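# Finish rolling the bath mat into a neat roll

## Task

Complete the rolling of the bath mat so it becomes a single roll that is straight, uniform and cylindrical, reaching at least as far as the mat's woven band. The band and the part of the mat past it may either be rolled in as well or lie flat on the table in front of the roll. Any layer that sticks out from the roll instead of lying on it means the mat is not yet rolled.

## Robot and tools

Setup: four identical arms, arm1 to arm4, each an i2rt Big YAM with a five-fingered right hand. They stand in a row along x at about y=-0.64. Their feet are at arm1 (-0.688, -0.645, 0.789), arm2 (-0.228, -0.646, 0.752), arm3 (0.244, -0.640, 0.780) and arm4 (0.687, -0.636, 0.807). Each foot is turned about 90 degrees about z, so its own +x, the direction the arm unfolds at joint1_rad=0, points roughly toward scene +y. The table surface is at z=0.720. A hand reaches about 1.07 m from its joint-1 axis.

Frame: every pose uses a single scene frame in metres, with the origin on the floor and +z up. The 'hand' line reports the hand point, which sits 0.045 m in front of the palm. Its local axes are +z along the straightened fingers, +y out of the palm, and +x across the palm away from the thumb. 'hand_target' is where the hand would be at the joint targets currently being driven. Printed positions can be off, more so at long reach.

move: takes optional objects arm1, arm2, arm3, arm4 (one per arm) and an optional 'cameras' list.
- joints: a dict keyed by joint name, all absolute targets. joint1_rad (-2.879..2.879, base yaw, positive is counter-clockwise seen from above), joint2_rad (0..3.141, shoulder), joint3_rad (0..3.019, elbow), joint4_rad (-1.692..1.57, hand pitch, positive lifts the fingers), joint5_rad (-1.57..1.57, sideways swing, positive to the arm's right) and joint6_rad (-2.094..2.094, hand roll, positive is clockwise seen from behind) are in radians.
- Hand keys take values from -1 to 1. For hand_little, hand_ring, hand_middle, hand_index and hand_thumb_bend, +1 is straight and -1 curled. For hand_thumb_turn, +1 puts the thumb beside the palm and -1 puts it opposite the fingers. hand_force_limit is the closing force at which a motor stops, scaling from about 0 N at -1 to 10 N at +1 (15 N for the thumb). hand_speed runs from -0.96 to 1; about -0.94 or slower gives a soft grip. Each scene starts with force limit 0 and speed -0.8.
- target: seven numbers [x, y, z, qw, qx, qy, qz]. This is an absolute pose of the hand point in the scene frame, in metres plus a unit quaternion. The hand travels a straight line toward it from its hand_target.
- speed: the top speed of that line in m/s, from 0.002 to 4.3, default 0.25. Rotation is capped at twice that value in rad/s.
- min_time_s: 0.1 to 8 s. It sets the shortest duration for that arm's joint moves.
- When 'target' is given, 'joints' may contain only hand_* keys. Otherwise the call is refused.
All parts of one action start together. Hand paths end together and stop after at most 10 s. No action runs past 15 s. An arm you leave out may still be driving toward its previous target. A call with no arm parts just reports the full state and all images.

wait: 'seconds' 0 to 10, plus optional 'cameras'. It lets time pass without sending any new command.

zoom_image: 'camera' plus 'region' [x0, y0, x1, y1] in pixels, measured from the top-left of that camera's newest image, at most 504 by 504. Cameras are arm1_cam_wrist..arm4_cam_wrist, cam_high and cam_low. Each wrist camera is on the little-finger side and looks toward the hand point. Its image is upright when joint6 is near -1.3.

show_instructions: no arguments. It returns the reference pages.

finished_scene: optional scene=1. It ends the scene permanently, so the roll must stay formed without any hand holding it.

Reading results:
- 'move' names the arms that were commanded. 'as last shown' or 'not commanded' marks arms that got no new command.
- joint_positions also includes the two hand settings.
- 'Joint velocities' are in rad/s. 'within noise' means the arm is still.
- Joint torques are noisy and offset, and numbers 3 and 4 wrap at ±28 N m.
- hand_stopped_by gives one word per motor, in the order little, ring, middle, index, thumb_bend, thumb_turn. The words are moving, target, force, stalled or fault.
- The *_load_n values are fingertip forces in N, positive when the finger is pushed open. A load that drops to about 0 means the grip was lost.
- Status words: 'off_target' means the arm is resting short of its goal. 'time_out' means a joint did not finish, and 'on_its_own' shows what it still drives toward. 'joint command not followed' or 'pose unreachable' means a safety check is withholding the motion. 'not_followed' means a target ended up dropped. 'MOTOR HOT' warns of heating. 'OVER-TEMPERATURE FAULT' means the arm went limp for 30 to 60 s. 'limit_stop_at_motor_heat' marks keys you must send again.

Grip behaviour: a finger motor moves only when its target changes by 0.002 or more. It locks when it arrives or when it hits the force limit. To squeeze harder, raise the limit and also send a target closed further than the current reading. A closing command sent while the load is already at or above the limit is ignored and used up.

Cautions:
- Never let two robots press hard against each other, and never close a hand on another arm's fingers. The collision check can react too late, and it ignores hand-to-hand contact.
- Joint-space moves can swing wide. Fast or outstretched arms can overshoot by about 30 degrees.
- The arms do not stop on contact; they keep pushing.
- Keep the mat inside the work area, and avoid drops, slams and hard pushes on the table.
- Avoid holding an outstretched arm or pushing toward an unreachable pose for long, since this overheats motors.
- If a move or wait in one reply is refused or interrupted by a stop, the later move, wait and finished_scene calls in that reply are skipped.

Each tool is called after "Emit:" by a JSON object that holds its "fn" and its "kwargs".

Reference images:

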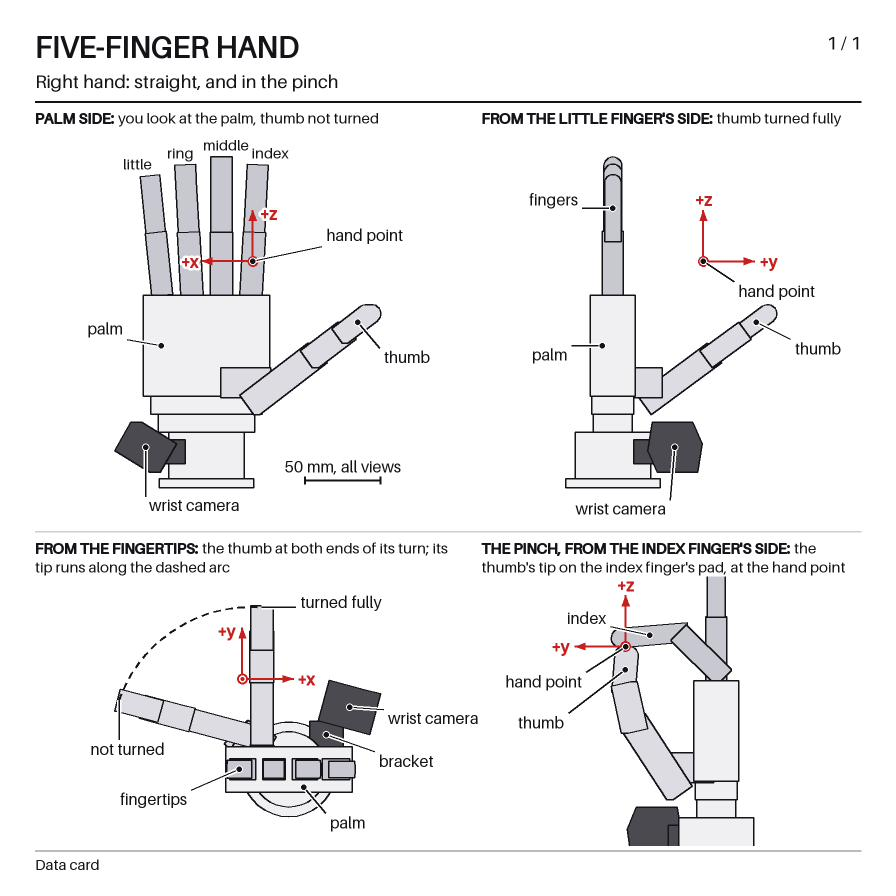

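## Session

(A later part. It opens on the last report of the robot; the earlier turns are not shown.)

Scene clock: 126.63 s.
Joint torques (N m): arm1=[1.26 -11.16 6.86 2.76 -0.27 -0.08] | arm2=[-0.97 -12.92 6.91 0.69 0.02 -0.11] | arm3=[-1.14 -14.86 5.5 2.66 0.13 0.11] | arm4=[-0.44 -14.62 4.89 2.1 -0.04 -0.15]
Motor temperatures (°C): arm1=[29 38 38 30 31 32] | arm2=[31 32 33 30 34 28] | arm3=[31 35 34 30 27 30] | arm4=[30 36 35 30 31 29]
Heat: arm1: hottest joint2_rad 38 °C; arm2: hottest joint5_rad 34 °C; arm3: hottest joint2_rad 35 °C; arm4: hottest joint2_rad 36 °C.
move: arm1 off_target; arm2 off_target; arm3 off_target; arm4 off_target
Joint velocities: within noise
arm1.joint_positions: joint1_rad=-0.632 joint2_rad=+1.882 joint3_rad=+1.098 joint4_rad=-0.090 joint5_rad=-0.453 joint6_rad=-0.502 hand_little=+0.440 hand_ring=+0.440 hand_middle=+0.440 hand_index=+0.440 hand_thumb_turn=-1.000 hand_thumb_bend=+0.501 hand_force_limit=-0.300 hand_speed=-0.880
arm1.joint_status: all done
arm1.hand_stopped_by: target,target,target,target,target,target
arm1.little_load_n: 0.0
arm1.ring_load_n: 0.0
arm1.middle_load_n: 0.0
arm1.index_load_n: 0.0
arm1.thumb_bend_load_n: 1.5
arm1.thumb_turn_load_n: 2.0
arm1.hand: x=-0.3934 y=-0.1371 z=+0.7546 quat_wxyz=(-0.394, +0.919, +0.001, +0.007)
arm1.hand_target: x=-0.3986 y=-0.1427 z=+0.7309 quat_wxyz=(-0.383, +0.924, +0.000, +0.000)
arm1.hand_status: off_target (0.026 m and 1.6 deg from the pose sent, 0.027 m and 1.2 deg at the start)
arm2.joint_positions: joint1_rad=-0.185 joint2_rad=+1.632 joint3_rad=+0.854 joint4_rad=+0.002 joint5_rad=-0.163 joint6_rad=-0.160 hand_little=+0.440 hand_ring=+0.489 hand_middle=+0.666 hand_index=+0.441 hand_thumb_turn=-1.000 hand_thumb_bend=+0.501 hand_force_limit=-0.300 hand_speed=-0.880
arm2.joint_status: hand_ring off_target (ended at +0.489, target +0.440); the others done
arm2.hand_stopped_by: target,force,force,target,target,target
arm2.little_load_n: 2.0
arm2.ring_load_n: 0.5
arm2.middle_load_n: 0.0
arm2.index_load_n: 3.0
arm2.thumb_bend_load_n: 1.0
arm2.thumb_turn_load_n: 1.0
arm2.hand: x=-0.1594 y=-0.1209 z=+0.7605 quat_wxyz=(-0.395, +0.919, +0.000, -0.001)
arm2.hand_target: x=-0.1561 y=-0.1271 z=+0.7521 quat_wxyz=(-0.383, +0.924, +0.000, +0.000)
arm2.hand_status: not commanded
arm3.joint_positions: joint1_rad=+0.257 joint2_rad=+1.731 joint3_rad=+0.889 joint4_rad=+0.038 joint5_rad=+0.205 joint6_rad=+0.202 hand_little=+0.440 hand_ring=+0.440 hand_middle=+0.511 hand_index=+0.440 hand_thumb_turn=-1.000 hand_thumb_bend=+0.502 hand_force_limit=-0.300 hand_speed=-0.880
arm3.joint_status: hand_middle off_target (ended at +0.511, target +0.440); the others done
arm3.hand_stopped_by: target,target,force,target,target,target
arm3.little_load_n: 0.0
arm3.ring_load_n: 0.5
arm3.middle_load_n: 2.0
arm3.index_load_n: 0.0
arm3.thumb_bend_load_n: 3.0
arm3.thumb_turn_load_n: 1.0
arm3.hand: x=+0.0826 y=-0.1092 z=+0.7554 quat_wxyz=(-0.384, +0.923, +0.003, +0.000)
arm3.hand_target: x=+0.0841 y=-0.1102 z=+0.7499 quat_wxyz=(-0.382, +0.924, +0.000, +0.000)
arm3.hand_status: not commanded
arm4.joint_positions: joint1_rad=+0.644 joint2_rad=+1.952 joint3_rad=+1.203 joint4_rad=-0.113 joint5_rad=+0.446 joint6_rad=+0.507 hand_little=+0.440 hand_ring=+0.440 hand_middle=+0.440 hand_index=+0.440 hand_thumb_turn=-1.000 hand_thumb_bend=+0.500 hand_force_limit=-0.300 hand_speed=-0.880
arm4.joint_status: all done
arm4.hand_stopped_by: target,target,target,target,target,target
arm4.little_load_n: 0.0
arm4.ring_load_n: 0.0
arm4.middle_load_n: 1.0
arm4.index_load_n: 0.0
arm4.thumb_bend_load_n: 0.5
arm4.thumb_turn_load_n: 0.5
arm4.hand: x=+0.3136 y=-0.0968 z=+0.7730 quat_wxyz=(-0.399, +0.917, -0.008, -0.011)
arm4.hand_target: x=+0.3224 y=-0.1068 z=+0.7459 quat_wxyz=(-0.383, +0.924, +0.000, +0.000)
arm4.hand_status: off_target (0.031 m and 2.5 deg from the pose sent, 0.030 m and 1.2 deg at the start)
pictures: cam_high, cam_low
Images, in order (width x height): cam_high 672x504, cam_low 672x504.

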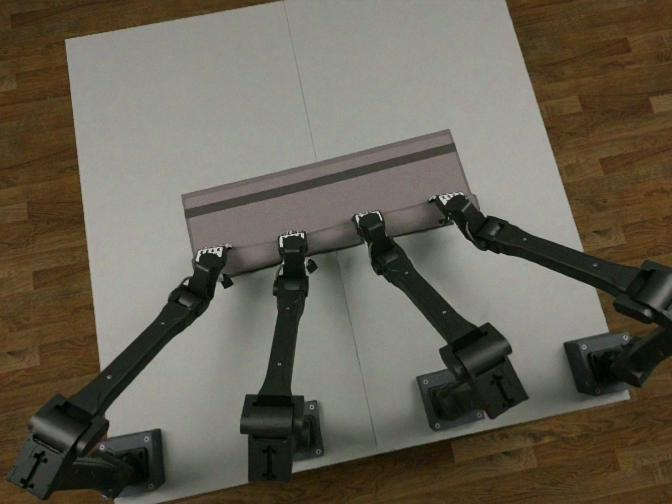

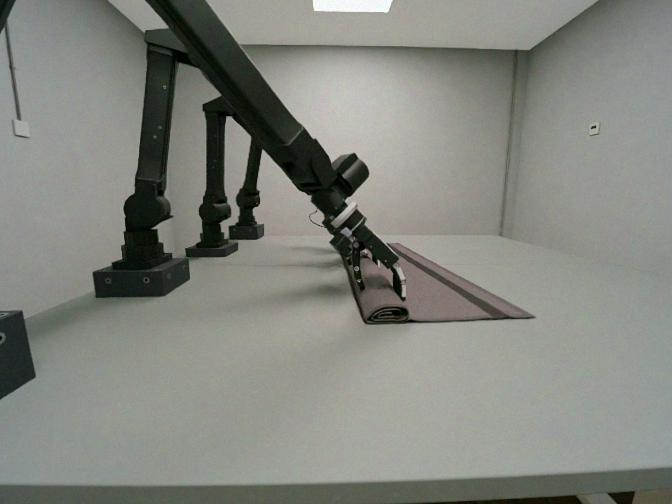

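Emit:
{"fn": "move", "kwargs": {"arm1": {"joints":{"hand_thumb_bend":0.93,"hand_index":0.7,"hand_middle":0.7,"hand_ring":0.7,"hand_little":0.7,"hand_speed":-0.7},"target":[-0.398,-0.140,0.795,0.3827,-0.9239,0,0],"speed":0.05}, "arm2": {"joints":{"hand_thumb_bend":0.93,"hand_index":0.7,"hand_middle":0.7,"hand_ring":0.7,"hand_little":0.7,"hand_speed":-0.7},"target":[-0.156,-0.127,0.795,0.3827,-0.9239,0,0],"speed":0.05}, "arm3": {"joints":{"hand_thumb_bend":0.93,"hand_index":0.7,"hand_middle":0.7,"hand_ring":0.7,"hand_little":0.7,"hand_speed":-0.7},"target":[0.084,-0.110,0.795,0.3827,-0.9239,0,0],"speed":0.05}, "arm4": {"joints":{"hand_thumb_bend":0.93,"hand_index":0.7,"hand_middle":0.7,"hand_ring":0.7,"hand_little":0.7,"hand_speed":-0.7},"target":[0.318,-0.104,0.805,0.3827,-0.9239,0,0],"speed":0.05}}}

Emit:
{"fn": "move", "kwargs": {"arm1": {"target":[-0.398,-0.152,0.80,0.5,-0.866,0,0],"speed":0.15}, "arm2": {"target":[-0.156,-0.140,0.80,0.5,-0.866,0,0],"speed":0.15}, "arm3": {"target":[0.084,-0.127,0.80,0.5,-0.866,0,0],"speed":0.15}, "arm4": {"target":[0.318,-0.115,0.81,0.5,-0.866,0,0],"speed":0.15}, "cameras": ["cam_low","cam_high"]}}

Emit:
{"fn": "zoom_image", "kwargs": {"camera": "cam_low", "region": [300, 220, 460, 340]}}

Emit:
{"fn": "zoom_image", "kwargs": {"camera": "cam_high", "region": [140, 120, 500, 320]}}

Scene clock: 131.10 s.
Joint torques (N m): arm1=[1.55 -14.45 11.11 1.4 -0.24 -0.06] | arm2=[-0.85 -13.86 10.81 0.81 0.06 -0.13] | arm3=[-1.2 -18.02 7.99 1.66 0.16 0.11] | arm4=[-0.15 -18.61 8.55 1.21 0.31 -0.12]
Motor temperatures (°C): arm1=[29 38 38 30 31 32] | arm2=[31 32 33 30 34 28] | arm3=[31 35 34 30 27 30] | arm4=[30 36 35 30 31 29]
Heat: arm1: hottest joint2_rad 38 °C; arm2: hottest joint5_rad 34 °C; arm3: hottest joint2_rad 35 °C; arm4: hottest joint2_rad 36 °C.
move: arm1 off_target; arm2 off_target; arm3 off_target; arm4 off_target
Joint velocities: within noise
arm1.joint_positions: joint1_rad=-0.632 joint2_rad=+1.808 joint3_rad=+1.098 joint4_rad=-0.218 joint5_rad=-0.453 joint6_rad=-0.502 hand_little=+0.700 hand_ring=+0.700 hand_middle=+0.700 hand_index=+0.700 hand_thumb_turn=-1.000 hand_thumb_bend=+0.930 hand_force_limit=-0.300 hand_speed=-0.700
arm1.joint_status: all done
arm1.hand_stopped_by: target,target,target,target,target,target
arm1.little_load_n: -0.5
arm1.ring_load_n: 0.0
arm1.middle_load_n: 0.0
arm1.index_load_n: 0.0
arm1.thumb_bend_load_n: 0.0
arm1.thumb_turn_load_n: 0.0
arm1.hand: x=-0.4053 y=-0.1521 z=+0.7822 quat_wxyz=(-0.374, +0.927, -0.005, -0.008)
arm1.hand_target: x=-0.3983 y=-0.1403 z=+0.7952 quat_wxyz=(-0.383, +0.924, +0.000, +0.000)
arm1.hand_status: off_target (0.019 m and 1.5 deg from the pose sent, 0.041 m and 1.6 deg at the start)
arm2.joint_positions: joint1_rad=-0.186 joint2_rad=+1.571 joint3_rad=+0.854 joint4_rad=-0.130 joint5_rad=-0.164 joint6_rad=-0.161 hand_little=+0.700 hand_ring=+0.700 hand_middle=+0.700 hand_index=+0.700 hand_thumb_turn=-1.000 hand_thumb_bend=+0.930 hand_force_limit=-0.300 hand_speed=-0.700
arm2.joint_status: all done
arm2.hand_stopped_by: target,target,force,target,target,target
arm2.little_load_n: 0.5
arm2.ring_load_n: -0.5
arm2.middle_load_n: 0.0
arm2.index_load_n: 0.0
arm2.thumb_bend_load_n: 0.0
arm2.thumb_turn_load_n: 0.0
arm2.hand: x=-0.1647 y=-0.1443 z=+0.7727 quat_wxyz=(-0.363, +0.932, -0.002, -0.008)
arm2.hand_target: x=-0.1561 y=-0.1278 z=+0.7952 quat_wxyz=(-0.383, +0.924, +0.000, +0.000)
arm2.hand_status: off_target (0.030 m and 2.7 deg from the pose sent, 0.035 m and 1.5 deg at the start)
arm3.joint_positions: joint1_rad=+0.257 joint2_rad=+1.675 joint3_rad=+0.889 joint4_rad=-0.066 joint5_rad=+0.204 joint6_rad=+0.202 hand_little=+0.700 hand_ring=+0.700 hand_middle=+0.700 hand_index=+0.700 hand_thumb_turn=-1.000 hand_thumb_bend=+0.930 hand_force_limit=-0.300 hand_speed=-0.700
arm3.joint_status: all done
arm3.hand_stopped_by: target,target,target,target,target,target
arm3.little_load_n: 0.0
arm3.ring_load_n: 0.0
arm3.middle_load_n: 0.0
arm3.index_load_n: 0.0
arm3.thumb_bend_load_n: 0.0
arm3.thumb_turn_load_n: 0.0
arm3.hand: x=+0.0872 y=-0.1248 z=+0.7697 quat_wxyz=(-0.363, +0.932, +0.006, +0.006)
arm3.hand_target: x=+0.0842 y=-0.1105 z=+0.7949 quat_wxyz=(-0.383, +0.924, +0.000, +0.000)
arm3.hand_status: off_target (0.029 m and 2.7 deg from the pose sent, 0.039 m and 0.4 deg at the start)
arm4.joint_positions: joint1_rad=+0.644 joint2_rad=+1.910 joint3_rad=+1.200 joint4_rad=-0.235 joint5_rad=+0.440 joint6_rad=+0.507 hand_little=+0.700 hand_ring=+0.700 hand_middle=+0.700 hand_index=+0.700 hand_thumb_turn=-1.000 hand_thumb_bend=+0.930 hand_force_limit=-0.300 hand_speed=-0.700
arm4.joint_status: all done
arm4.hand_stopped_by: target,target,target,target,target,target
arm4.little_load_n: 0.0
arm4.ring_load_n: 0.0
arm4.middle_load_n: 0.0
arm4.index_load_n: 0.0
arm4.thumb_bend_load_n: 0.0
arm4.thumb_turn_load_n: 0.0
arm4.hand: x=+0.3273 y=-0.1165 z=+0.7801 quat_wxyz=(-0.367, +0.930, +0.003, +0.010)
arm4.hand_target: x=+0.3184 y=-0.1044 z=+0.8052 quat_wxyz=(-0.383, +0.924, +0.000, +0.000)
arm4.hand_status: off_target (0.029 m and 2.3 deg from the pose sent, 0.033 m and 2.6 deg at the start)
pictures: none

Scene clock: 132.77 s.
Joint torques (N m): arm1=[-0.44 -13.04 6.56 2.25 -0.49 0.02] | arm2=[-0.85 -12.57 6.83 1.92 -0.16 0.04] | arm3=[0.26 -15.74 5.19 3.44 0.24 -0.1] | arm4=[-0.32 -17.08 4.94 2.73 0.39 -0.18]
Motor temperatures (°C): arm1=[29 38 38 30 31 32] | arm2=[31 32 33 30 34 28] | arm3=[31 35 34 30 27 30] | arm4=[30 36 35 30 31 29]
Heat: arm1: hottest joint2_rad 38 °C; arm2: hottest joint5_rad 34 °C; arm3: hottest joint2_rad 35 °C; arm4: hottest joint2_rad 36 °C.
move: arm1 done; arm2 done; arm3 off_target; arm4 off_target
Joint velocities: within noise
arm1.joint_positions: joint1_rad=-0.689 joint2_rad=+1.773 joint3_rad=+0.946 joint4_rad=+0.160 joint5_rad=-0.616 joint6_rad=-0.432 hand_little=+0.700 hand_ring=+0.700 hand_middle=+0.700 hand_index=+0.700 hand_thumb_turn=-1.000 hand_thumb_bend=+0.930 hand_force_limit=-0.300 hand_speed=-0.700
arm1.joint_status: not commanded
arm1.hand_stopped_by: target,target,target,target,target,target
arm1.little_load_n: 0.0
arm1.ring_load_n: -0.5
arm1.middle_load_n: 0.0
arm1.index_load_n: 0.0
arm1.thumb_bend_load_n: 0.0
arm1.thumb_turn_load_n: 0.0
arm1.hand: x=-0.4008 y=-0.1479 z=+0.7992 quat_wxyz=(-0.497, +0.868, +0.007, -0.001)
arm1.hand_target: x=-0.3981 y=-0.1520 z=+0.8000 quat_wxyz=(-0.500, +0.866, +0.000, +0.000)
arm1.hand_status: done (0.005 m and 0.9 deg from the pose sent, 0.019 m and 16.1 deg at the start)
arm2.joint_positions: joint1_rad=-0.220 joint2_rad=+1.500 joint3_rad=+0.671 joint4_rad=+0.259 joint5_rad=-0.228 joint6_rad=-0.150 hand_little=+0.700 hand_ring=+0.700 hand_middle=+0.700 hand_index=+0.700 hand_thumb_turn=-1.000 hand_thumb_bend=+0.930 hand_force_limit=-0.300 hand_speed=-0.700
arm2.joint_status: not commanded
arm2.hand_stopped_by: target,target,force,target,target,target
arm2.little_load_n: 0.0
arm2.ring_load_n: 0.0
arm2.middle_load_n: 0.0
arm2.index_load_n: 0.0
arm2.thumb_bend_load_n: 0.5
arm2.thumb_turn_load_n: 0.0
arm2.hand: x=-0.1597 y=-0.1428 z=+0.7915 quat_wxyz=(-0.488, +0.873, +0.005, -0.002)
arm2.hand_target: x=-0.1561 y=-0.1401 z=+0.8000 quat_wxyz=(-0.500, +0.866, +0.000, +0.000)
arm2.hand_status: done (0.010 m and 1.7 deg from the pose sent, 0.029 m and 17.5 deg at the start)
arm3.joint_positions: joint1_rad=+0.285 joint2_rad=+1.615 joint3_rad=+0.692 joint4_rad=+0.328 joint5_rad=+0.285 joint6_rad=+0.186 hand_little=+0.700 hand_ring=+0.700 hand_middle=+0.700 hand_index=+0.700 hand_thumb_turn=-1.000 hand_thumb_bend=+0.930 hand_force_limit=-0.300 hand_speed=-0.700
arm3.joint_status: not commanded
arm3.hand_stopped_by: target,target,target,target,target,target
arm3.little_load_n: 0.0
arm3.ring_load_n: -0.5
arm3.middle_load_n: 0.0
arm3.index_load_n: 0.0
arm3.thumb_bend_load_n: 0.0
arm3.thumb_turn_load_n: 0.0
arm3.hand: x=+0.0910 y=-0.1300 z=+0.7841 quat_wxyz=(-0.481, +0.877, -0.008, +0.005)
arm3.hand_target: x=+0.0840 y=-0.1269 z=+0.7998 quat_wxyz=(-0.500, +0.866, +0.000, +0.000)
arm3.hand_status: off_target (0.018 m and 2.8 deg from the pose sent, 0.031 m and 17.5 deg at the start)
arm4.joint_positions: joint1_rad=+0.703 joint2_rad=+1.874 joint3_rad=+1.043 joint4_rad=+0.139 joint5_rad=+0.604 joint6_rad=+0.429 hand_little=+0.700 hand_ring=+0.700 hand_middle=+0.700 hand_index=+0.700 hand_thumb_turn=-1.000 hand_thumb_bend=+0.930 hand_force_limit=-0.300 hand_speed=-0.700
arm4.joint_status: not commanded
arm4.hand_stopped_by: target,target,target,target,target,target
arm4.little_load_n: 0.0
arm4.ring_load_n: 0.0
arm4.middle_load_n: 0.0
arm4.index_load_n: 0.0
arm4.thumb_bend_load_n: 0.0
arm4.thumb_turn_load_n: 0.0
arm4.hand: x=+0.3213 y=-0.1140 z=+0.7972 quat_wxyz=(-0.489, +0.872, -0.001, +0.007)
arm4.hand_target: x=+0.3179 y=-0.1150 z=+0.8098 quat_wxyz=(-0.500, +0.866, +0.000, +0.000)
arm4.hand_status: off_target (0.013 m and 1.7 deg from the pose sent, 0.031 m and 17.0 deg at the start)
pictures: cam_high, cam_low
Images, in order (width x height): cam_high 672x504, cam_low 672x504.

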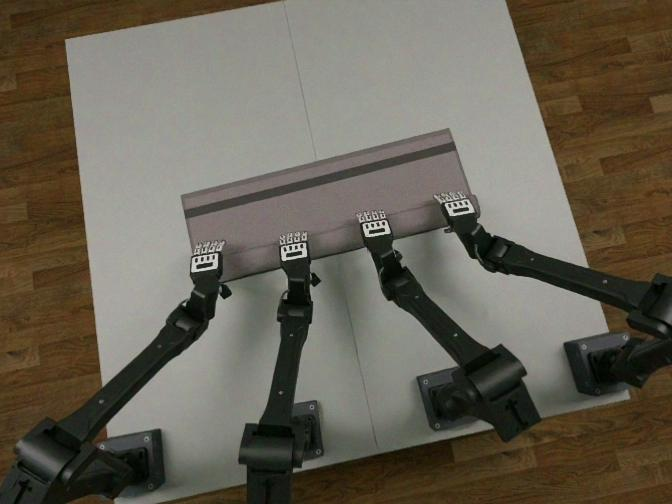

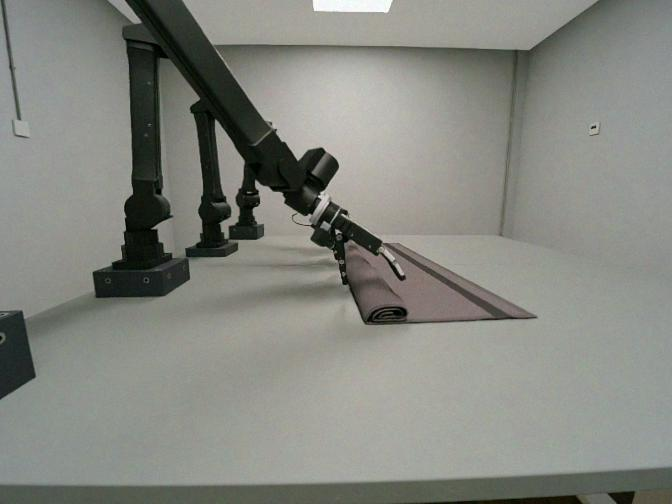

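Scaled by 3.150 from the camera's image (finer frame: 960x720).

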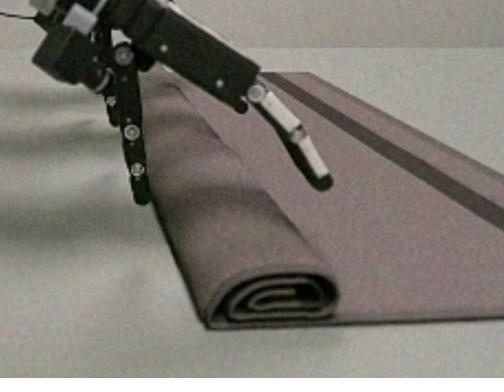

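Scaled by 1.400 from the camera's image (finer frame: 960x720).

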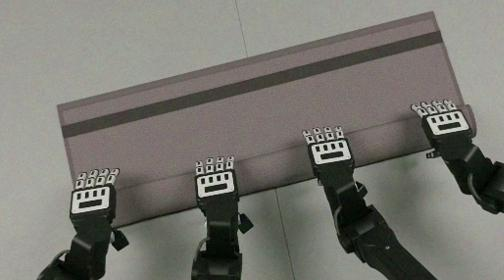

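Emit:
{"fn": "move", "kwargs": {"arm1": {"target":[-0.398,-0.148,0.745,0.5,-0.866,0,0],"speed":0.08}, "arm2": {"target":[-0.156,-0.133,0.750,0.5,-0.866,0,0],"speed":0.08}, "arm3": {"target":[0.084,-0.120,0.750,0.5,-0.866,0,0],"speed":0.08}, "arm4": {"target":[0.318,-0.108,0.757,0.5,-0.866,0,0],"speed":0.08}, "cameras": ["cam_low","cam_high"]}}

Emit:
{"fn": "zoom_image", "kwargs": {"camera": "cam_low", "region": [300, 220, 460, 340]}}

Scene clock: 134.83 s.
Joint torques (N m): arm1=[0.97 -11.11 6.28 2.7 -0.31 -0.05] | arm2=[-0.79 -10.05 5.81 2.1 -0.06 0.02] | arm3=[-0.26 -13.45 4.67 3.47 0.1 -0.09] | arm4=[-0.85 -15.85 5.15 2.92 0.15 -0.17]
Motor temperatures (°C): arm1=[29 38 38 30 31 32] | arm2=[31 32 33 30 34 28] | arm3=[31 35 34 30 27 30] | arm4=[30 36 35 31 31 29]
Heat: arm1: hottest joint2_rad 38 °C; arm2: hottest joint5_rad 34 °C; arm3: hottest joint2_rad 35 °C; arm4: hottest joint2_rad 36 °C.
move: arm1 off_target; arm2 done; arm3 done; arm4 done
Joint velocities: within noise
arm1.joint_positions: joint1_rad=-0.689 joint2_rad=+1.875 joint3_rad=+0.929 joint4_rad=+0.305 joint5_rad=-0.616 joint6_rad=-0.426 hand_little=+0.700 hand_ring=+0.700 hand_middle=+0.700 hand_index=+0.700 hand_thumb_turn=-1.000 hand_thumb_bend=+0.930 hand_force_limit=-0.300 hand_speed=-0.700
arm1.joint_status: not commanded
arm1.hand_stopped_by: target,target,target,target,target,target
arm1.little_load_n: 0.0
arm1.ring_load_n: 0.0
arm1.middle_load_n: 0.0
arm1.index_load_n: 0.0
arm1.thumb_bend_load_n: 0.0
arm1.thumb_turn_load_n: 0.0
arm1.hand: x=-0.3975 y=-0.1437 z=+0.7581 quat_wxyz=(-0.505, +0.863, +0.008, +0.005)
arm1.hand_target: x=-0.3982 y=-0.1482 z=+0.7453 quat_wxyz=(-0.500, +0.866, +0.000, +0.000)
arm1.hand_status: off_target (0.014 m and 1.3 deg from the pose sent, 0.054 m and 0.9 deg at the start)
arm2.joint_positions: joint1_rad=-0.220 joint2_rad=+1.623 joint3_rad=+0.653 joint4_rad=+0.430 joint5_rad=-0.228 joint6_rad=-0.142 hand_little=+0.700 hand_ring=+0.700 hand_middle=+0.700 hand_index=+0.700 hand_thumb_turn=-1.000 hand_thumb_bend=+0.930 hand_force_limit=-0.300 hand_speed=-0.700
arm2.joint_status: not commanded
arm2.hand_stopped_by: target,target,force,target,target,target
arm2.little_load_n: 0.0
arm2.ring_load_n: 0.0
arm2.middle_load_n: 0.0
arm2.index_load_n: 0.0
arm2.thumb_bend_load_n: 1.5
arm2.thumb_turn_load_n: 0.5
arm2.hand: x=-0.1576 y=-0.1325 z=+0.7563 quat_wxyz=(-0.501, +0.865, +0.004, +0.000)
arm2.hand_target: x=-0.1561 y=-0.1331 z=+0.7501 quat_wxyz=(-0.500, +0.866, +0.000, +0.000)
arm2.hand_status: done (0.007 m and 0.5 deg from the pose sent, 0.043 m and 1.6 deg at the start)
arm3.joint_positions: joint1_rad=+0.285 joint2_rad=+1.735 joint3_rad=+0.684 joint4_rad=+0.489 joint5_rad=+0.284 joint6_rad=+0.183 hand_little=+0.700 hand_ring=+0.700 hand_middle=+0.700 hand_index=+0.700 hand_thumb_turn=-1.000 hand_thumb_bend=+0.930 hand_force_limit=-0.300 hand_speed=-0.700
arm3.joint_status: not commanded
arm3.hand_stopped_by: target,target,target,target,target,target
arm3.little_load_n: -0.5
arm3.ring_load_n: 0.0
arm3.middle_load_n: 0.0
arm3.index_load_n: 0.0
arm3.thumb_bend_load_n: 0.0
arm3.thumb_turn_load_n: 0.0
arm3.hand: x=+0.0879 y=-0.1210 z=+0.7506 quat_wxyz=(-0.494, +0.869, -0.009, +0.001)
arm3.hand_target: x=+0.0840 y=-0.1201 z=+0.7500 quat_wxyz=(-0.500, +0.866, +0.000, +0.000)
arm3.hand_status: done (0.004 m and 1.3 deg from the pose sent, 0.036 m and 2.8 deg at the start)
arm4.joint_positions: joint1_rad=+0.703 joint2_rad=+1.964 joint3_rad=+1.038 joint4_rad=+0.264 joint5_rad=+0.601 joint6_rad=+0.422 hand_little=+0.700 hand_ring=+0.700 hand_middle=+0.700 hand_index=+0.700 hand_thumb_turn=-1.000 hand_thumb_bend=+0.930 hand_force_limit=-0.300 hand_speed=-0.700
arm4.joint_status: not commanded
arm4.hand_stopped_by: target,target,target,target,target,target
arm4.little_load_n: 0.0
arm4.ring_load_n: 0.0
arm4.middle_load_n: 0.0
arm4.index_load_n: 0.0
arm4.thumb_bend_load_n: 0.0
arm4.thumb_turn_load_n: 0.0
arm4.hand: x=+0.3161 y=-0.1081 z=+0.7618 quat_wxyz=(-0.499, +0.867, -0.003, -0.001)
arm4.hand_target: x=+0.3180 y=-0.1081 z=+0.7571 quat_wxyz=(-0.500, +0.866, +0.000, +0.000)
arm4.hand_status: done (0.005 m and 0.4 deg from the pose sent, 0.041 m and 1.7 deg at the start)
pictures: cam_high, cam_low
Images, in order (width x height): cam_high 672x504, cam_low 672x504.

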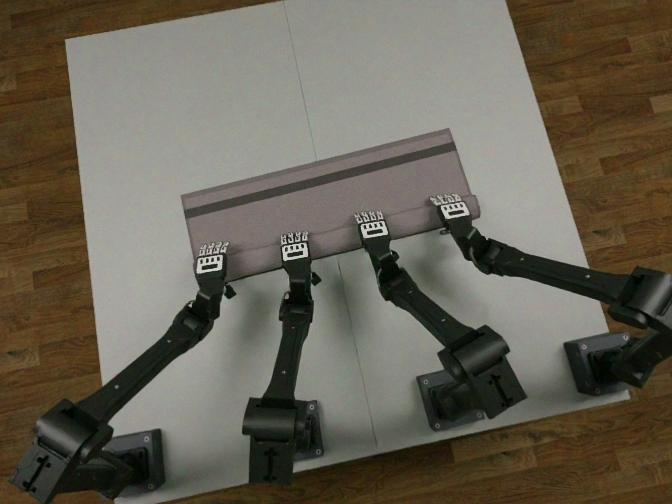

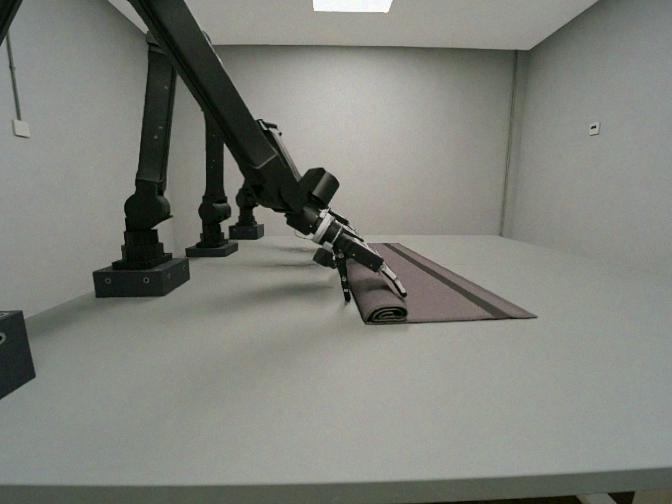

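Scaled by 3.150 from the camera's image (finer frame: 960x720).

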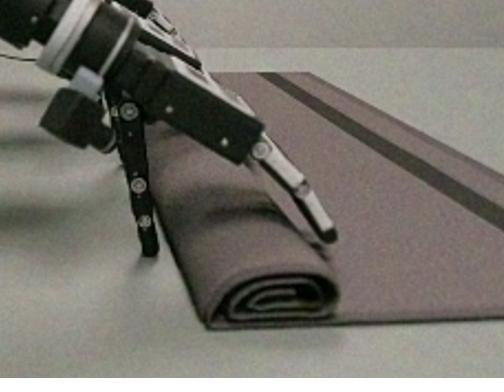

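Emit:
{"fn": "move", "kwargs": {"arm1": {"joints":{"hand_thumb_bend":0.55,"hand_index":0.45,"hand_middle":0.45,"hand_ring":0.45,"hand_little":0.45,"hand_speed":-0.85},"target":[-0.398,-0.150,0.735,0.5,-0.866,0,0],"speed":0.05}, "arm2": {"joints":{"hand_thumb_bend":0.55,"hand_index":0.45,"hand_middle":0.45,"hand_ring":0.45,"hand_little":0.45,"hand_speed":-0.85}}, "arm3": {"joints":{"hand_thumb_bend":0.55,"hand_index":0.45,"hand_middle":0.45,"hand_ring":0.45,"hand_little":0.45,"hand_speed":-0.85}}, "arm4": {"joints":{"hand_thumb_bend":0.55,"hand_index":0.45,"hand_middle":0.45,"hand_ring":0.45,"hand_little":0.45,"hand_speed":-0.85}}, "cameras": ["cam_low","cam_high"]}}

Emit:
{"fn": "zoom_image", "kwargs": {"camera": "cam_low", "region": [300, 220, 460, 340]}}

Scene clock: 137.53 s.
Joint torques (N m): arm1=[0.03 -10.58 6.35 2.76 -0.4 -0.09] | arm2=[-0.62 -10.52 6.13 1.35 0 -0.01] | arm3=[-0.26 -13.39 4.83 3.45 0.14 -0.06] | arm4=[-1.03 -15.27 4.93 2.67 0.13 -0.14]
Motor temperatures (°C): arm1=[29 37 38 30 31 32] | arm2=[31 32 33 30 34 28] | arm3=[31 35 34 30 27 30] | arm4=[30 36 35 31 31 29]
Heat: arm1: hottest joint3_rad 38 °C; arm2: hottest joint5_rad 34 °C; arm3: hottest joint2_rad 35 °C; arm4: hottest joint2_rad 36 °C.
move: arm1 off_target; arm2 off_target; arm3 done; arm4 done
Joint velocities: within noise
arm1.joint_positions: joint1_rad=-0.689 joint2_rad=+1.892 joint3_rad=+0.924 joint4_rad=+0.326 joint5_rad=-0.617 joint6_rad=-0.418 hand_little=+0.450 hand_ring=+0.450 hand_middle=+0.450 hand_index=+0.450 hand_thumb_turn=-1.000 hand_thumb_bend=+0.551 hand_force_limit=-0.300 hand_speed=-0.850
arm1.joint_status: all done
arm1.hand_stopped_by: target,target,target,target,target,target
arm1.little_load_n: 0.0
arm1.ring_load_n: 0.0
arm1.middle_load_n: 0.0
arm1.index_load_n: 0.0
arm1.thumb_bend_load_n: 2.0
arm1.thumb_turn_load_n: 1.5
arm1.hand: x=-0.3990 y=-0.1447 z=+0.7504 quat_wxyz=(-0.505, +0.863, +0.005, +0.002)
arm1.hand_target: x=-0.3983 y=-0.1502 z=+0.7354 quat_wxyz=(-0.500, +0.866, +0.000, +0.000)
arm1.hand_status: off_target (0.016 m and 0.9 deg from the pose sent, 0.024 m and 1.3 deg at the start)
arm2.joint_positions: joint1_rad=-0.220 joint2_rad=+1.625 joint3_rad=+0.651 joint4_rad=+0.447 joint5_rad=-0.228 joint6_rad=-0.139 hand_little=+0.450 hand_ring=+0.450 hand_middle=+0.451 hand_index=+0.450 hand_thumb_turn=-1.000 hand_thumb_bend=+0.891 hand_force_limit=-0.300 hand_speed=-0.850
arm2.joint_status: hand_thumb_bend off_target (ended at +0.891, target +0.550); the others done
arm2.hand_stopped_by: target,target,target,target,force,target
arm2.little_load_n: 0.5
arm2.ring_load_n: 1.0
arm2.middle_load_n: 0.5
arm2.index_load_n: 0.0
arm2.thumb_bend_load_n: 0.0
arm2.thumb_turn_load_n: 0.0
arm2.hand: x=-0.1573 y=-0.1310 z=+0.7572 quat_wxyz=(-0.506, +0.862, +0.003, +0.001)
arm2.hand_target: x=-0.1561 y=-0.1331 z=+0.7501 quat_wxyz=(-0.500, +0.866, +0.000, +0.000)
arm2.hand_status: not commanded
arm3.joint_positions: joint1_rad=+0.285 joint2_rad=+1.735 joint3_rad=+0.681 joint4_rad=+0.489 joint5_rad=+0.283 joint6_rad=+0.179 hand_little=+0.450 hand_ring=+0.450 hand_middle=+0.450 hand_index=+0.450 hand_thumb_turn=-1.000 hand_thumb_bend=+0.551 hand_force_limit=-0.300 hand_speed=-0.850
arm3.joint_status: all done
arm3.hand_stopped_by: target,target,target,target,target,target
arm3.little_load_n: 0.5
arm3.ring_load_n: 0.0
arm3.middle_load_n: 0.5
arm3.index_load_n: 0.0
arm3.thumb_bend_load_n: 2.0
arm3.thumb_turn_load_n: 0.5
arm3.hand: x=+0.0883 y=-0.1223 z=+0.7496 quat_wxyz=(-0.493, +0.870, -0.007, +0.002)
arm3.hand_target: x=+0.0840 y=-0.1201 z=+0.7500 quat_wxyz=(-0.500, +0.866, +0.000, +0.000)
arm3.hand_status: not commanded
arm4.joint_positions: joint1_rad=+0.703 joint2_rad=+1.964 joint3_rad=+1.038 joint4_rad=+0.271 joint5_rad=+0.601 joint6_rad=+0.418 hand_little=+0.450 hand_ring=+0.450 hand_middle=+0.450 hand_index=+0.450 hand_thumb_turn=-1.000 hand_thumb_bend=+0.551 hand_force_limit=-0.300 hand_speed=-0.850
arm4.joint_status: all done
arm4.hand_stopped_by: target,target,target,target,target,target
arm4.little_load_n: 0.0
arm4.ring_load_n: 0.0
arm4.middle_load_n: 0.0
arm4.index_load_n: 0.0
arm4.thumb_bend_load_n: 1.0
arm4.thumb_turn_load_n: 0.0
arm4.hand: x=+0.3157 y=-0.1070 z=+0.7630 quat_wxyz=(-0.501, +0.865, -0.002, -0.001)
arm4.hand_target: x=+0.3180 y=-0.1081 z=+0.7571 quat_wxyz=(-0.500, +0.866, +0.000, +0.000)
arm4.hand_status: not commanded
pictures: cam_high, cam_low
Images, in order (width x height): cam_high 672x504, cam_low 672x504.

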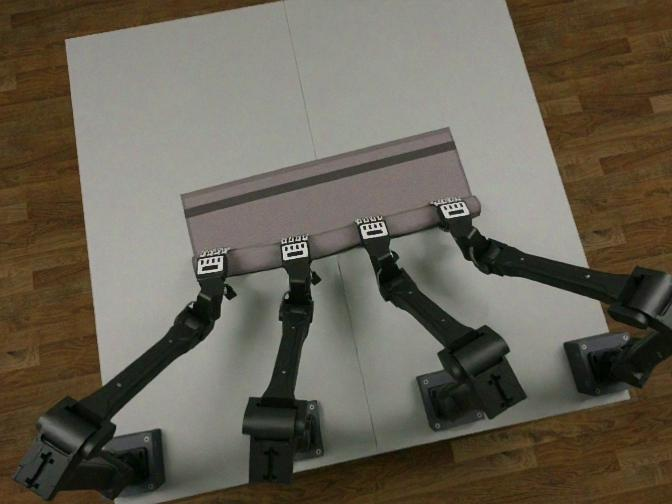

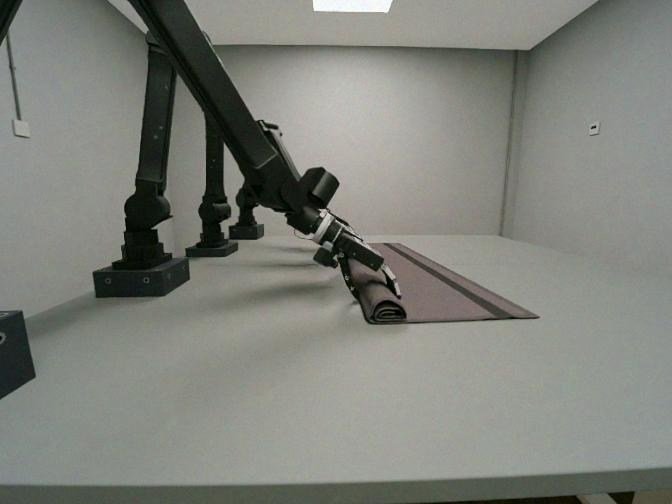

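Scaled by 3.150 from the camera's image (finer frame: 960x720).

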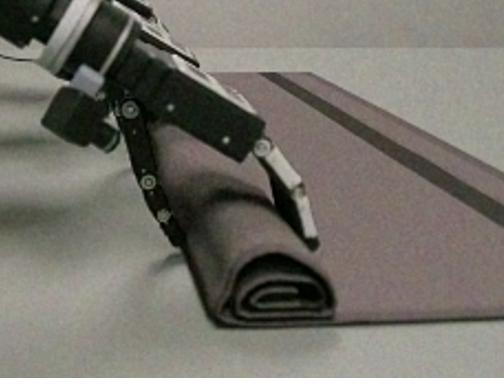

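Emit:
{"fn": "move", "kwargs": {"arm1": {"joints":{"hand_thumb_bend":0.45,"hand_index":0.38,"hand_middle":0.38,"hand_ring":0.38,"hand_little":0.38}}, "arm2": {"joints":{"hand_thumb_bend":0.5,"hand_index":0.38,"hand_middle":0.38,"hand_ring":0.38,"hand_little":0.38}}, "arm3": {"joints":{"hand_thumb_bend":0.45,"hand_index":0.38,"hand_middle":0.38,"hand_ring":0.38,"hand_little":0.38}}, "arm4": {"joints":{"hand_thumb_bend":0.45,"hand_index":0.38,"hand_middle":0.38,"hand_ring":0.38,"hand_little":0.38}}, "cameras": ["cam_low","cam_high"]}}

Emit:
{"fn": "zoom_image", "kwargs": {"camera": "cam_low", "region": [300, 220, 460, 340]}}

Emit:
{"fn": "zoom_image", "kwargs": {"camera": "cam_high", "region": [140, 120, 500, 320]}}

Scene clock: 140.20 s.
Joint torques (N m): arm1=[0.09 -11.81 6.11 2.67 -0.32 -0.2] | arm2=[-0.97 -10.64 5.91 1.42 -0.07 0] | arm3=[-0.21 -13.39 4.83 3.41 0.14 -0.06] | arm4=[-0.62 -15.38 5.05 2.55 0.15 -0.13]
Motor temperatures (°C): arm1=[29 37 38 30 31 32] | arm2=[31 32 33 30 34 28] | arm3=[31 35 34 30 27 30] | arm4=[30 36 35 31 31 29]
Heat: arm1: hottest joint3_rad 38 °C; arm2: hottest joint5_rad 34 °C; arm3: hottest joint2_rad 35 °C; arm4: hottest joint2_rad 36 °C.
move: arm1 done; arm2 done; arm3 done; arm4 done
Joint velocities: within noise
arm1.joint_positions: joint1_rad=-0.689 joint2_rad=+1.892 joint3_rad=+0.924 joint4_rad=+0.330 joint5_rad=-0.618 joint6_rad=-0.418 hand_little=+0.380 hand_ring=+0.380 hand_middle=+0.380 hand_index=+0.380 hand_thumb_turn=-1.000 hand_thumb_bend=+0.453 hand_force_limit=-0.300 hand_speed=-0.850
arm1.joint_status: all done
arm1.hand_stopped_by: target,target,target,target,target,target
arm1.little_load_n: 0.0
arm1.ring_load_n: 0.5
arm1.middle_load_n: 1.5
arm1.index_load_n: 0.5
arm1.thumb_bend_load_n: 3.5
arm1.thumb_turn_load_n: 1.0
arm1.hand: x=-0.3987 y=-0.1440 z=+0.7511 quat_wxyz=(-0.507, +0.862, +0.006, +0.003)
arm1.hand_target: x=-0.3983 y=-0.1502 z=+0.7354 quat_wxyz=(-0.500, +0.866, +0.000, +0.000)
arm1.hand_status: not commanded
arm2.joint_positions: joint1_rad=-0.220 joint2_rad=+1.626 joint3_rad=+0.651 joint4_rad=+0.447 joint5_rad=-0.228 joint6_rad=-0.139 hand_little=+0.380 hand_ring=+0.380 hand_middle=+0.380 hand_index=+0.380 hand_thumb_turn=-1.000 hand_thumb_bend=+0.500 hand_force_limit=-0.300 hand_speed=-0.850
arm2.joint_status: all done
arm2.hand_stopped_by: target,target,target,target,target,target
arm2.little_load_n: 0.0
arm2.ring_load_n: 0.5
arm2.middle_load_n: 1.5
arm2.index_load_n: 0.0
arm2.thumb_bend_load_n: 0.5
arm2.thumb_turn_load_n: 0.5
arm2.hand: x=-0.1574 y=-0.1310 z=+0.7570 quat_wxyz=(-0.506, +0.863, +0.003, +0.001)
arm2.hand_target: x=-0.1561 y=-0.1331 z=+0.7501 quat_wxyz=(-0.500, +0.866, +0.000, +0.000)
arm2.hand_status: not commanded
arm3.joint_positions: joint1_rad=+0.285 joint2_rad=+1.735 joint3_rad=+0.681 joint4_rad=+0.489 joint5_rad=+0.283 joint6_rad=+0.179 hand_little=+0.380 hand_ring=+0.380 hand_middle=+0.380 hand_index=+0.380 hand_thumb_turn=-1.000 hand_thumb_bend=+0.451 hand_force_limit=-0.300 hand_speed=-0.850
arm3.joint_status: all done
arm3.hand_stopped_by: target,target,target,target,target,target
arm3.little_load_n: 0.5
arm3.ring_load_n: 0.0
arm3.middle_load_n: 0.0
arm3.index_load_n: 0.0
arm3.thumb_bend_load_n: 0.5
arm3.thumb_turn_load_n: 0.0
arm3.hand: x=+0.0883 y=-0.1223 z=+0.7496 quat_wxyz=(-0.493, +0.870, -0.007, +0.002)
arm3.hand_target: x=+0.0840 y=-0.1201 z=+0.7500 quat_wxyz=(-0.500, +0.866, +0.000, +0.000)
arm3.hand_status: not commanded
arm4.joint_positions: joint1_rad=+0.703 joint2_rad=+1.964 joint3_rad=+1.038 joint4_rad=+0.271 joint5_rad=+0.601 joint6_rad=+0.418 hand_little=+0.380 hand_ring=+0.380 hand_middle=+0.380 hand_index=+0.380 hand_thumb_turn=-1.000 hand_thumb_bend=+0.450 hand_force_limit=-0.300 hand_speed=-0.850
arm4.joint_status: all done
arm4.hand_stopped_by: target,target,target,target,target,target
arm4.little_load_n: 0.0
arm4.ring_load_n: 0.5
arm4.middle_load_n: 0.5
arm4.index_load_n: 0.0
arm4.thumb_bend_load_n: 0.5
arm4.thumb_turn_load_n: 0.0
arm4.hand: x=+0.3157 y=-0.1070 z=+0.7630 quat_wxyz=(-0.501, +0.865, -0.002, -0.001)
arm4.hand_target: x=+0.3180 y=-0.1081 z=+0.7571 quat_wxyz=(-0.500, +0.866, +0.000, +0.000)
arm4.hand_status: not commanded
pictures: cam_high, cam_low
Images, in order (width x height): cam_high 672x504, cam_low 672x504.

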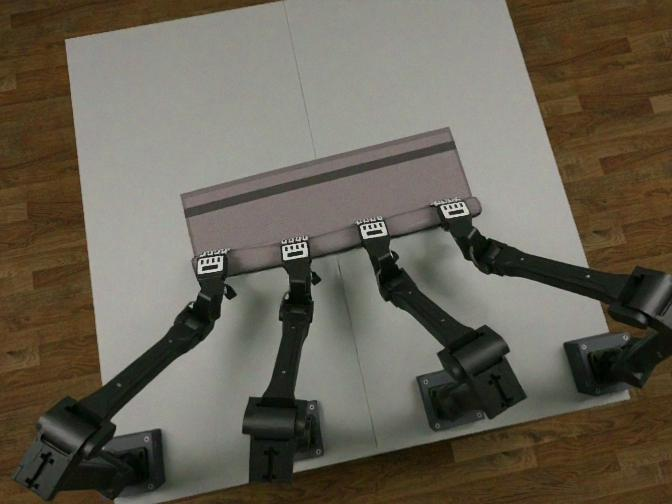

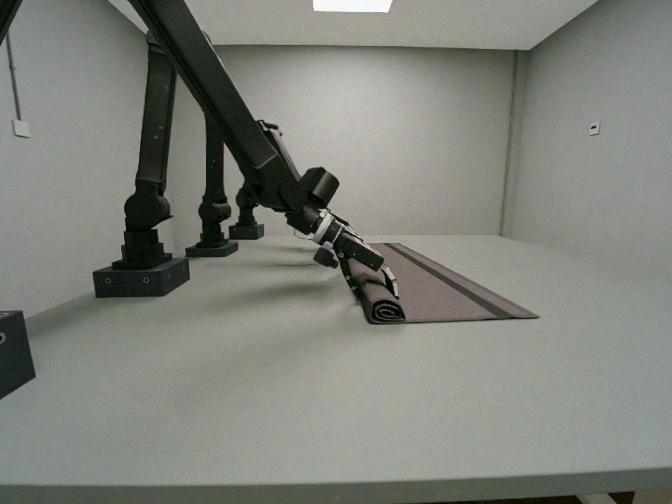

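Scaled by 3.150 from the camera's image (finer frame: 960x720).

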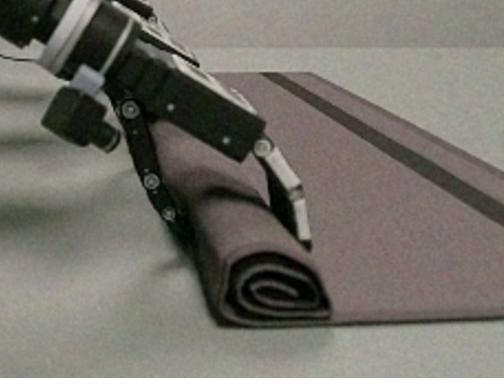

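Scaled by 1.400 from the camera's image (finer frame: 960x720).

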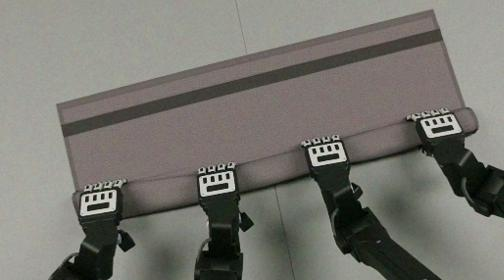

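Emit:
{"fn": "move", "kwargs": {"arm1": {"target":[-0.398,-0.132,0.766,0.342,-0.9397,0,0],"speed":0.08}, "arm2": {"target":[-0.156,-0.117,0.768,0.342,-0.9397,0,0],"speed":0.08}, "arm3": {"target":[0.084,-0.107,0.768,0.342,-0.9397,0,0],"speed":0.08}, "arm4": {"target":[0.318,-0.094,0.776,0.342,-0.9397,0,0],"speed":0.08}, "cameras": ["cam_low","cam_high"]}}

Emit:
{"fn": "zoom_image", "kwargs": {"camera": "cam_low", "region": [300, 220, 460, 340]}}

Emit:
{"fn": "zoom_image", "kwargs": {"camera": "cam_high", "region": [140, 120, 500, 320]}}

Scene clock: 143.93 s.
Joint torques (N m): arm1=[3.02 -12.57 11.29 1.39 -0.19 -0.12] | arm2=[0.38 -11.22 9.98 0.72 0.15 -0.1] | arm3=[-1.79 -14.15 9.14 1.31 -0.02 0.23] | arm4=[-1.49 -15.15 9.4 1.09 0.14 -0.07]
Motor temperatures (°C): arm1=[29 37 38 30 31 32] | arm2=[31 32 34 30 34 28] | arm3=[31 35 35 30 27 30] | arm4=[30 36 35 31 31 29]
Heat: arm1: hottest joint3_rad 38 °C; arm2: hottest joint3_rad 34 °C; arm3: hottest joint2_rad 35 °C; arm4: hottest joint2_rad 36 °C.
move: arm1 off_target; arm2 done; arm3 off_target; arm4 off_target
Joint velocities: within noise
arm1.joint_positions: joint1_rad=-0.611 joint2_rad=+1.865 joint3_rad=+1.157 joint4_rad=-0.274 joint5_rad=-0.396 joint6_rad=-0.505 hand_little=+0.380 hand_ring=+0.380 hand_middle=+0.380 hand_index=+0.380 hand_thumb_turn=-1.000 hand_thumb_bend=+0.452 hand_force_limit=-0.300 hand_speed=-0.850
arm1.joint_status: not commanded
arm1.hand_stopped_by: target,target,target,target,target,target
arm1.little_load_n: 0.0
arm1.ring_load_n: 0.0
arm1.middle_load_n: 0.0
arm1.index_load_n: 0.0
arm1.thumb_bend_load_n: 0.0
arm1.thumb_turn_load_n: 0.0
arm1.hand: x=-0.4015 y=-0.1448 z=+0.7648 quat_wxyz=(-0.341, +0.940, -0.009, -0.003)
arm1.hand_target: x=-0.3984 y=-0.1324 z=+0.7661 quat_wxyz=(-0.342, +0.940, +0.000, +0.000)
arm1.hand_status: off_target (0.013 m and 1.1 deg from the pose sent, 0.019 m and 20.9 deg at the start)
arm2.joint_positions: joint1_rad=-0.187 joint2_rad=+1.632 joint3_rad=+0.938 joint4_rad=-0.182 joint5_rad=-0.144 joint6_rad=-0.164 hand_little=+0.380 hand_ring=+0.380 hand_middle=+0.380 hand_index=+0.380 hand_thumb_turn=-1.000 hand_thumb_bend=+0.501 hand_force_limit=-0.300 hand_speed=-0.850
arm2.joint_status: not commanded
arm2.hand_stopped_by: target,target,target,target,target,target
arm2.little_load_n: 0.0
arm2.ring_load_n: 0.0
arm2.middle_load_n: 0.5
arm2.index_load_n: 0.0
arm2.thumb_bend_load_n: 0.5
arm2.thumb_turn_load_n: 0.0
arm2.hand: x=-0.1549 y=-0.1233 z=+0.7706 quat_wxyz=(-0.348, +0.937, -0.006, -0.001)
arm2.hand_target: x=-0.1560 y=-0.1173 z=+0.7679 quat_wxyz=(-0.342, +0.940, +0.000, +0.000)
arm2.hand_status: done (0.007 m and 1.0 deg from the pose sent, 0.018 m and 20.8 deg at the start)
arm3.joint_positions: joint1_rad=+0.253 joint2_rad=+1.706 joint3_rad=+0.928 joint4_rad=-0.122 joint5_rad=+0.183 joint6_rad=+0.197 hand_little=+0.380 hand_ring=+0.380 hand_middle=+0.380 hand_index=+0.380 hand_thumb_turn=-1.000 hand_thumb_bend=+0.451 hand_force_limit=-0.300 hand_speed=-0.850
arm3.joint_status: not commanded
arm3.hand_stopped_by: target,target,target,target,target,target
arm3.little_load_n: 0.0
arm3.ring_load_n: 0.0
arm3.middle_load_n: 1.5
arm3.index_load_n: 0.0
arm3.thumb_bend_load_n: 0.0
arm3.thumb_turn_load_n: 0.0
arm3.hand: x=+0.0853 y=-0.1239 z=+0.7617 quat_wxyz=(-0.339, +0.941, +0.012, +0.005)
arm3.hand_target: x=+0.0843 y=-0.1076 z=+0.7682 quat_wxyz=(-0.342, +0.940, +0.000, +0.000)
arm3.hand_status: off_target (0.018 m and 1.5 deg from the pose sent, 0.024 m and 19.1 deg at the start)
arm4.joint_positions: joint1_rad=+0.627 joint2_rad=+1.947 joint3_rad=+1.264 joint4_rad=-0.292 joint5_rad=+0.384 joint6_rad=+0.506 hand_little=+0.380 hand_ring=+0.380 hand_middle=+0.380 hand_index=+0.380 hand_thumb_turn=-1.000 hand_thumb_bend=+0.450 hand_force_limit=-0.300 hand_speed=-0.850
arm4.joint_status: not commanded
arm4.hand_stopped_by: target,target,target,target,target,target
arm4.little_load_n: 0.0
arm4.ring_load_n: 0.0
arm4.middle_load_n: 1.5
arm4.index_load_n: 0.0
arm4.thumb_bend_load_n: 0.5
arm4.thumb_turn_load_n: 0.0
arm4.hand: x=+0.3195 y=-0.1073 z=+0.7763 quat_wxyz=(-0.343, +0.939, +0.007, -0.001)
arm4.hand_target: x=+0.3182 y=-0.0944 z=+0.7760 quat_wxyz=(-0.342, +0.940, +0.000, +0.000)
arm4.hand_status: off_target (0.013 m and 0.8 deg from the pose sent, 0.019 m and 20.1 deg at the start)
pictures: cam_high, cam_low
Images, in order (width x height): cam_high 672x504, cam_low 672x504.

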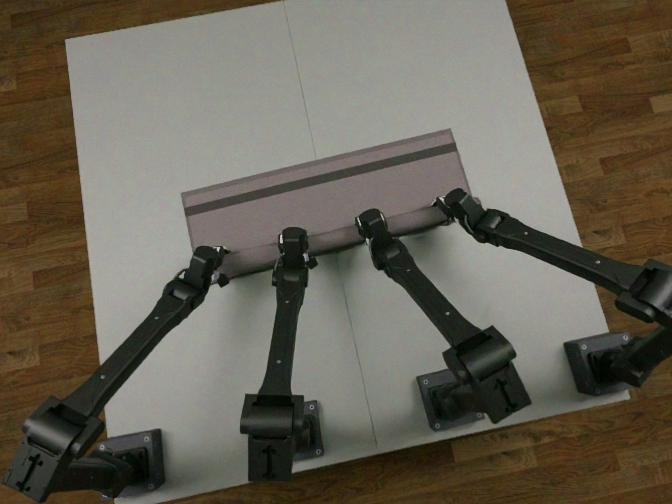

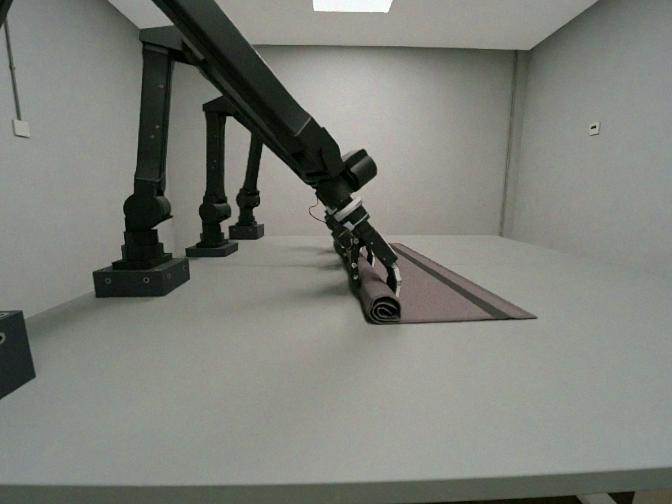

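Scaled by 3.150 from the camera's image (finer frame: 960x720).

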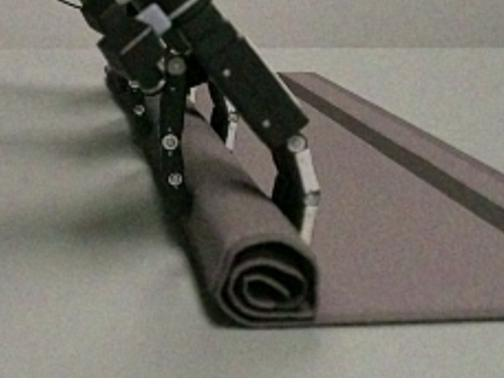

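Scaled by 1.400 from the camera's image (finer frame: 960x720).

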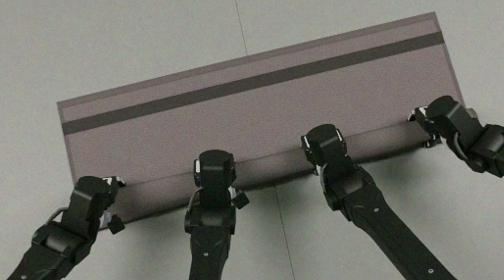

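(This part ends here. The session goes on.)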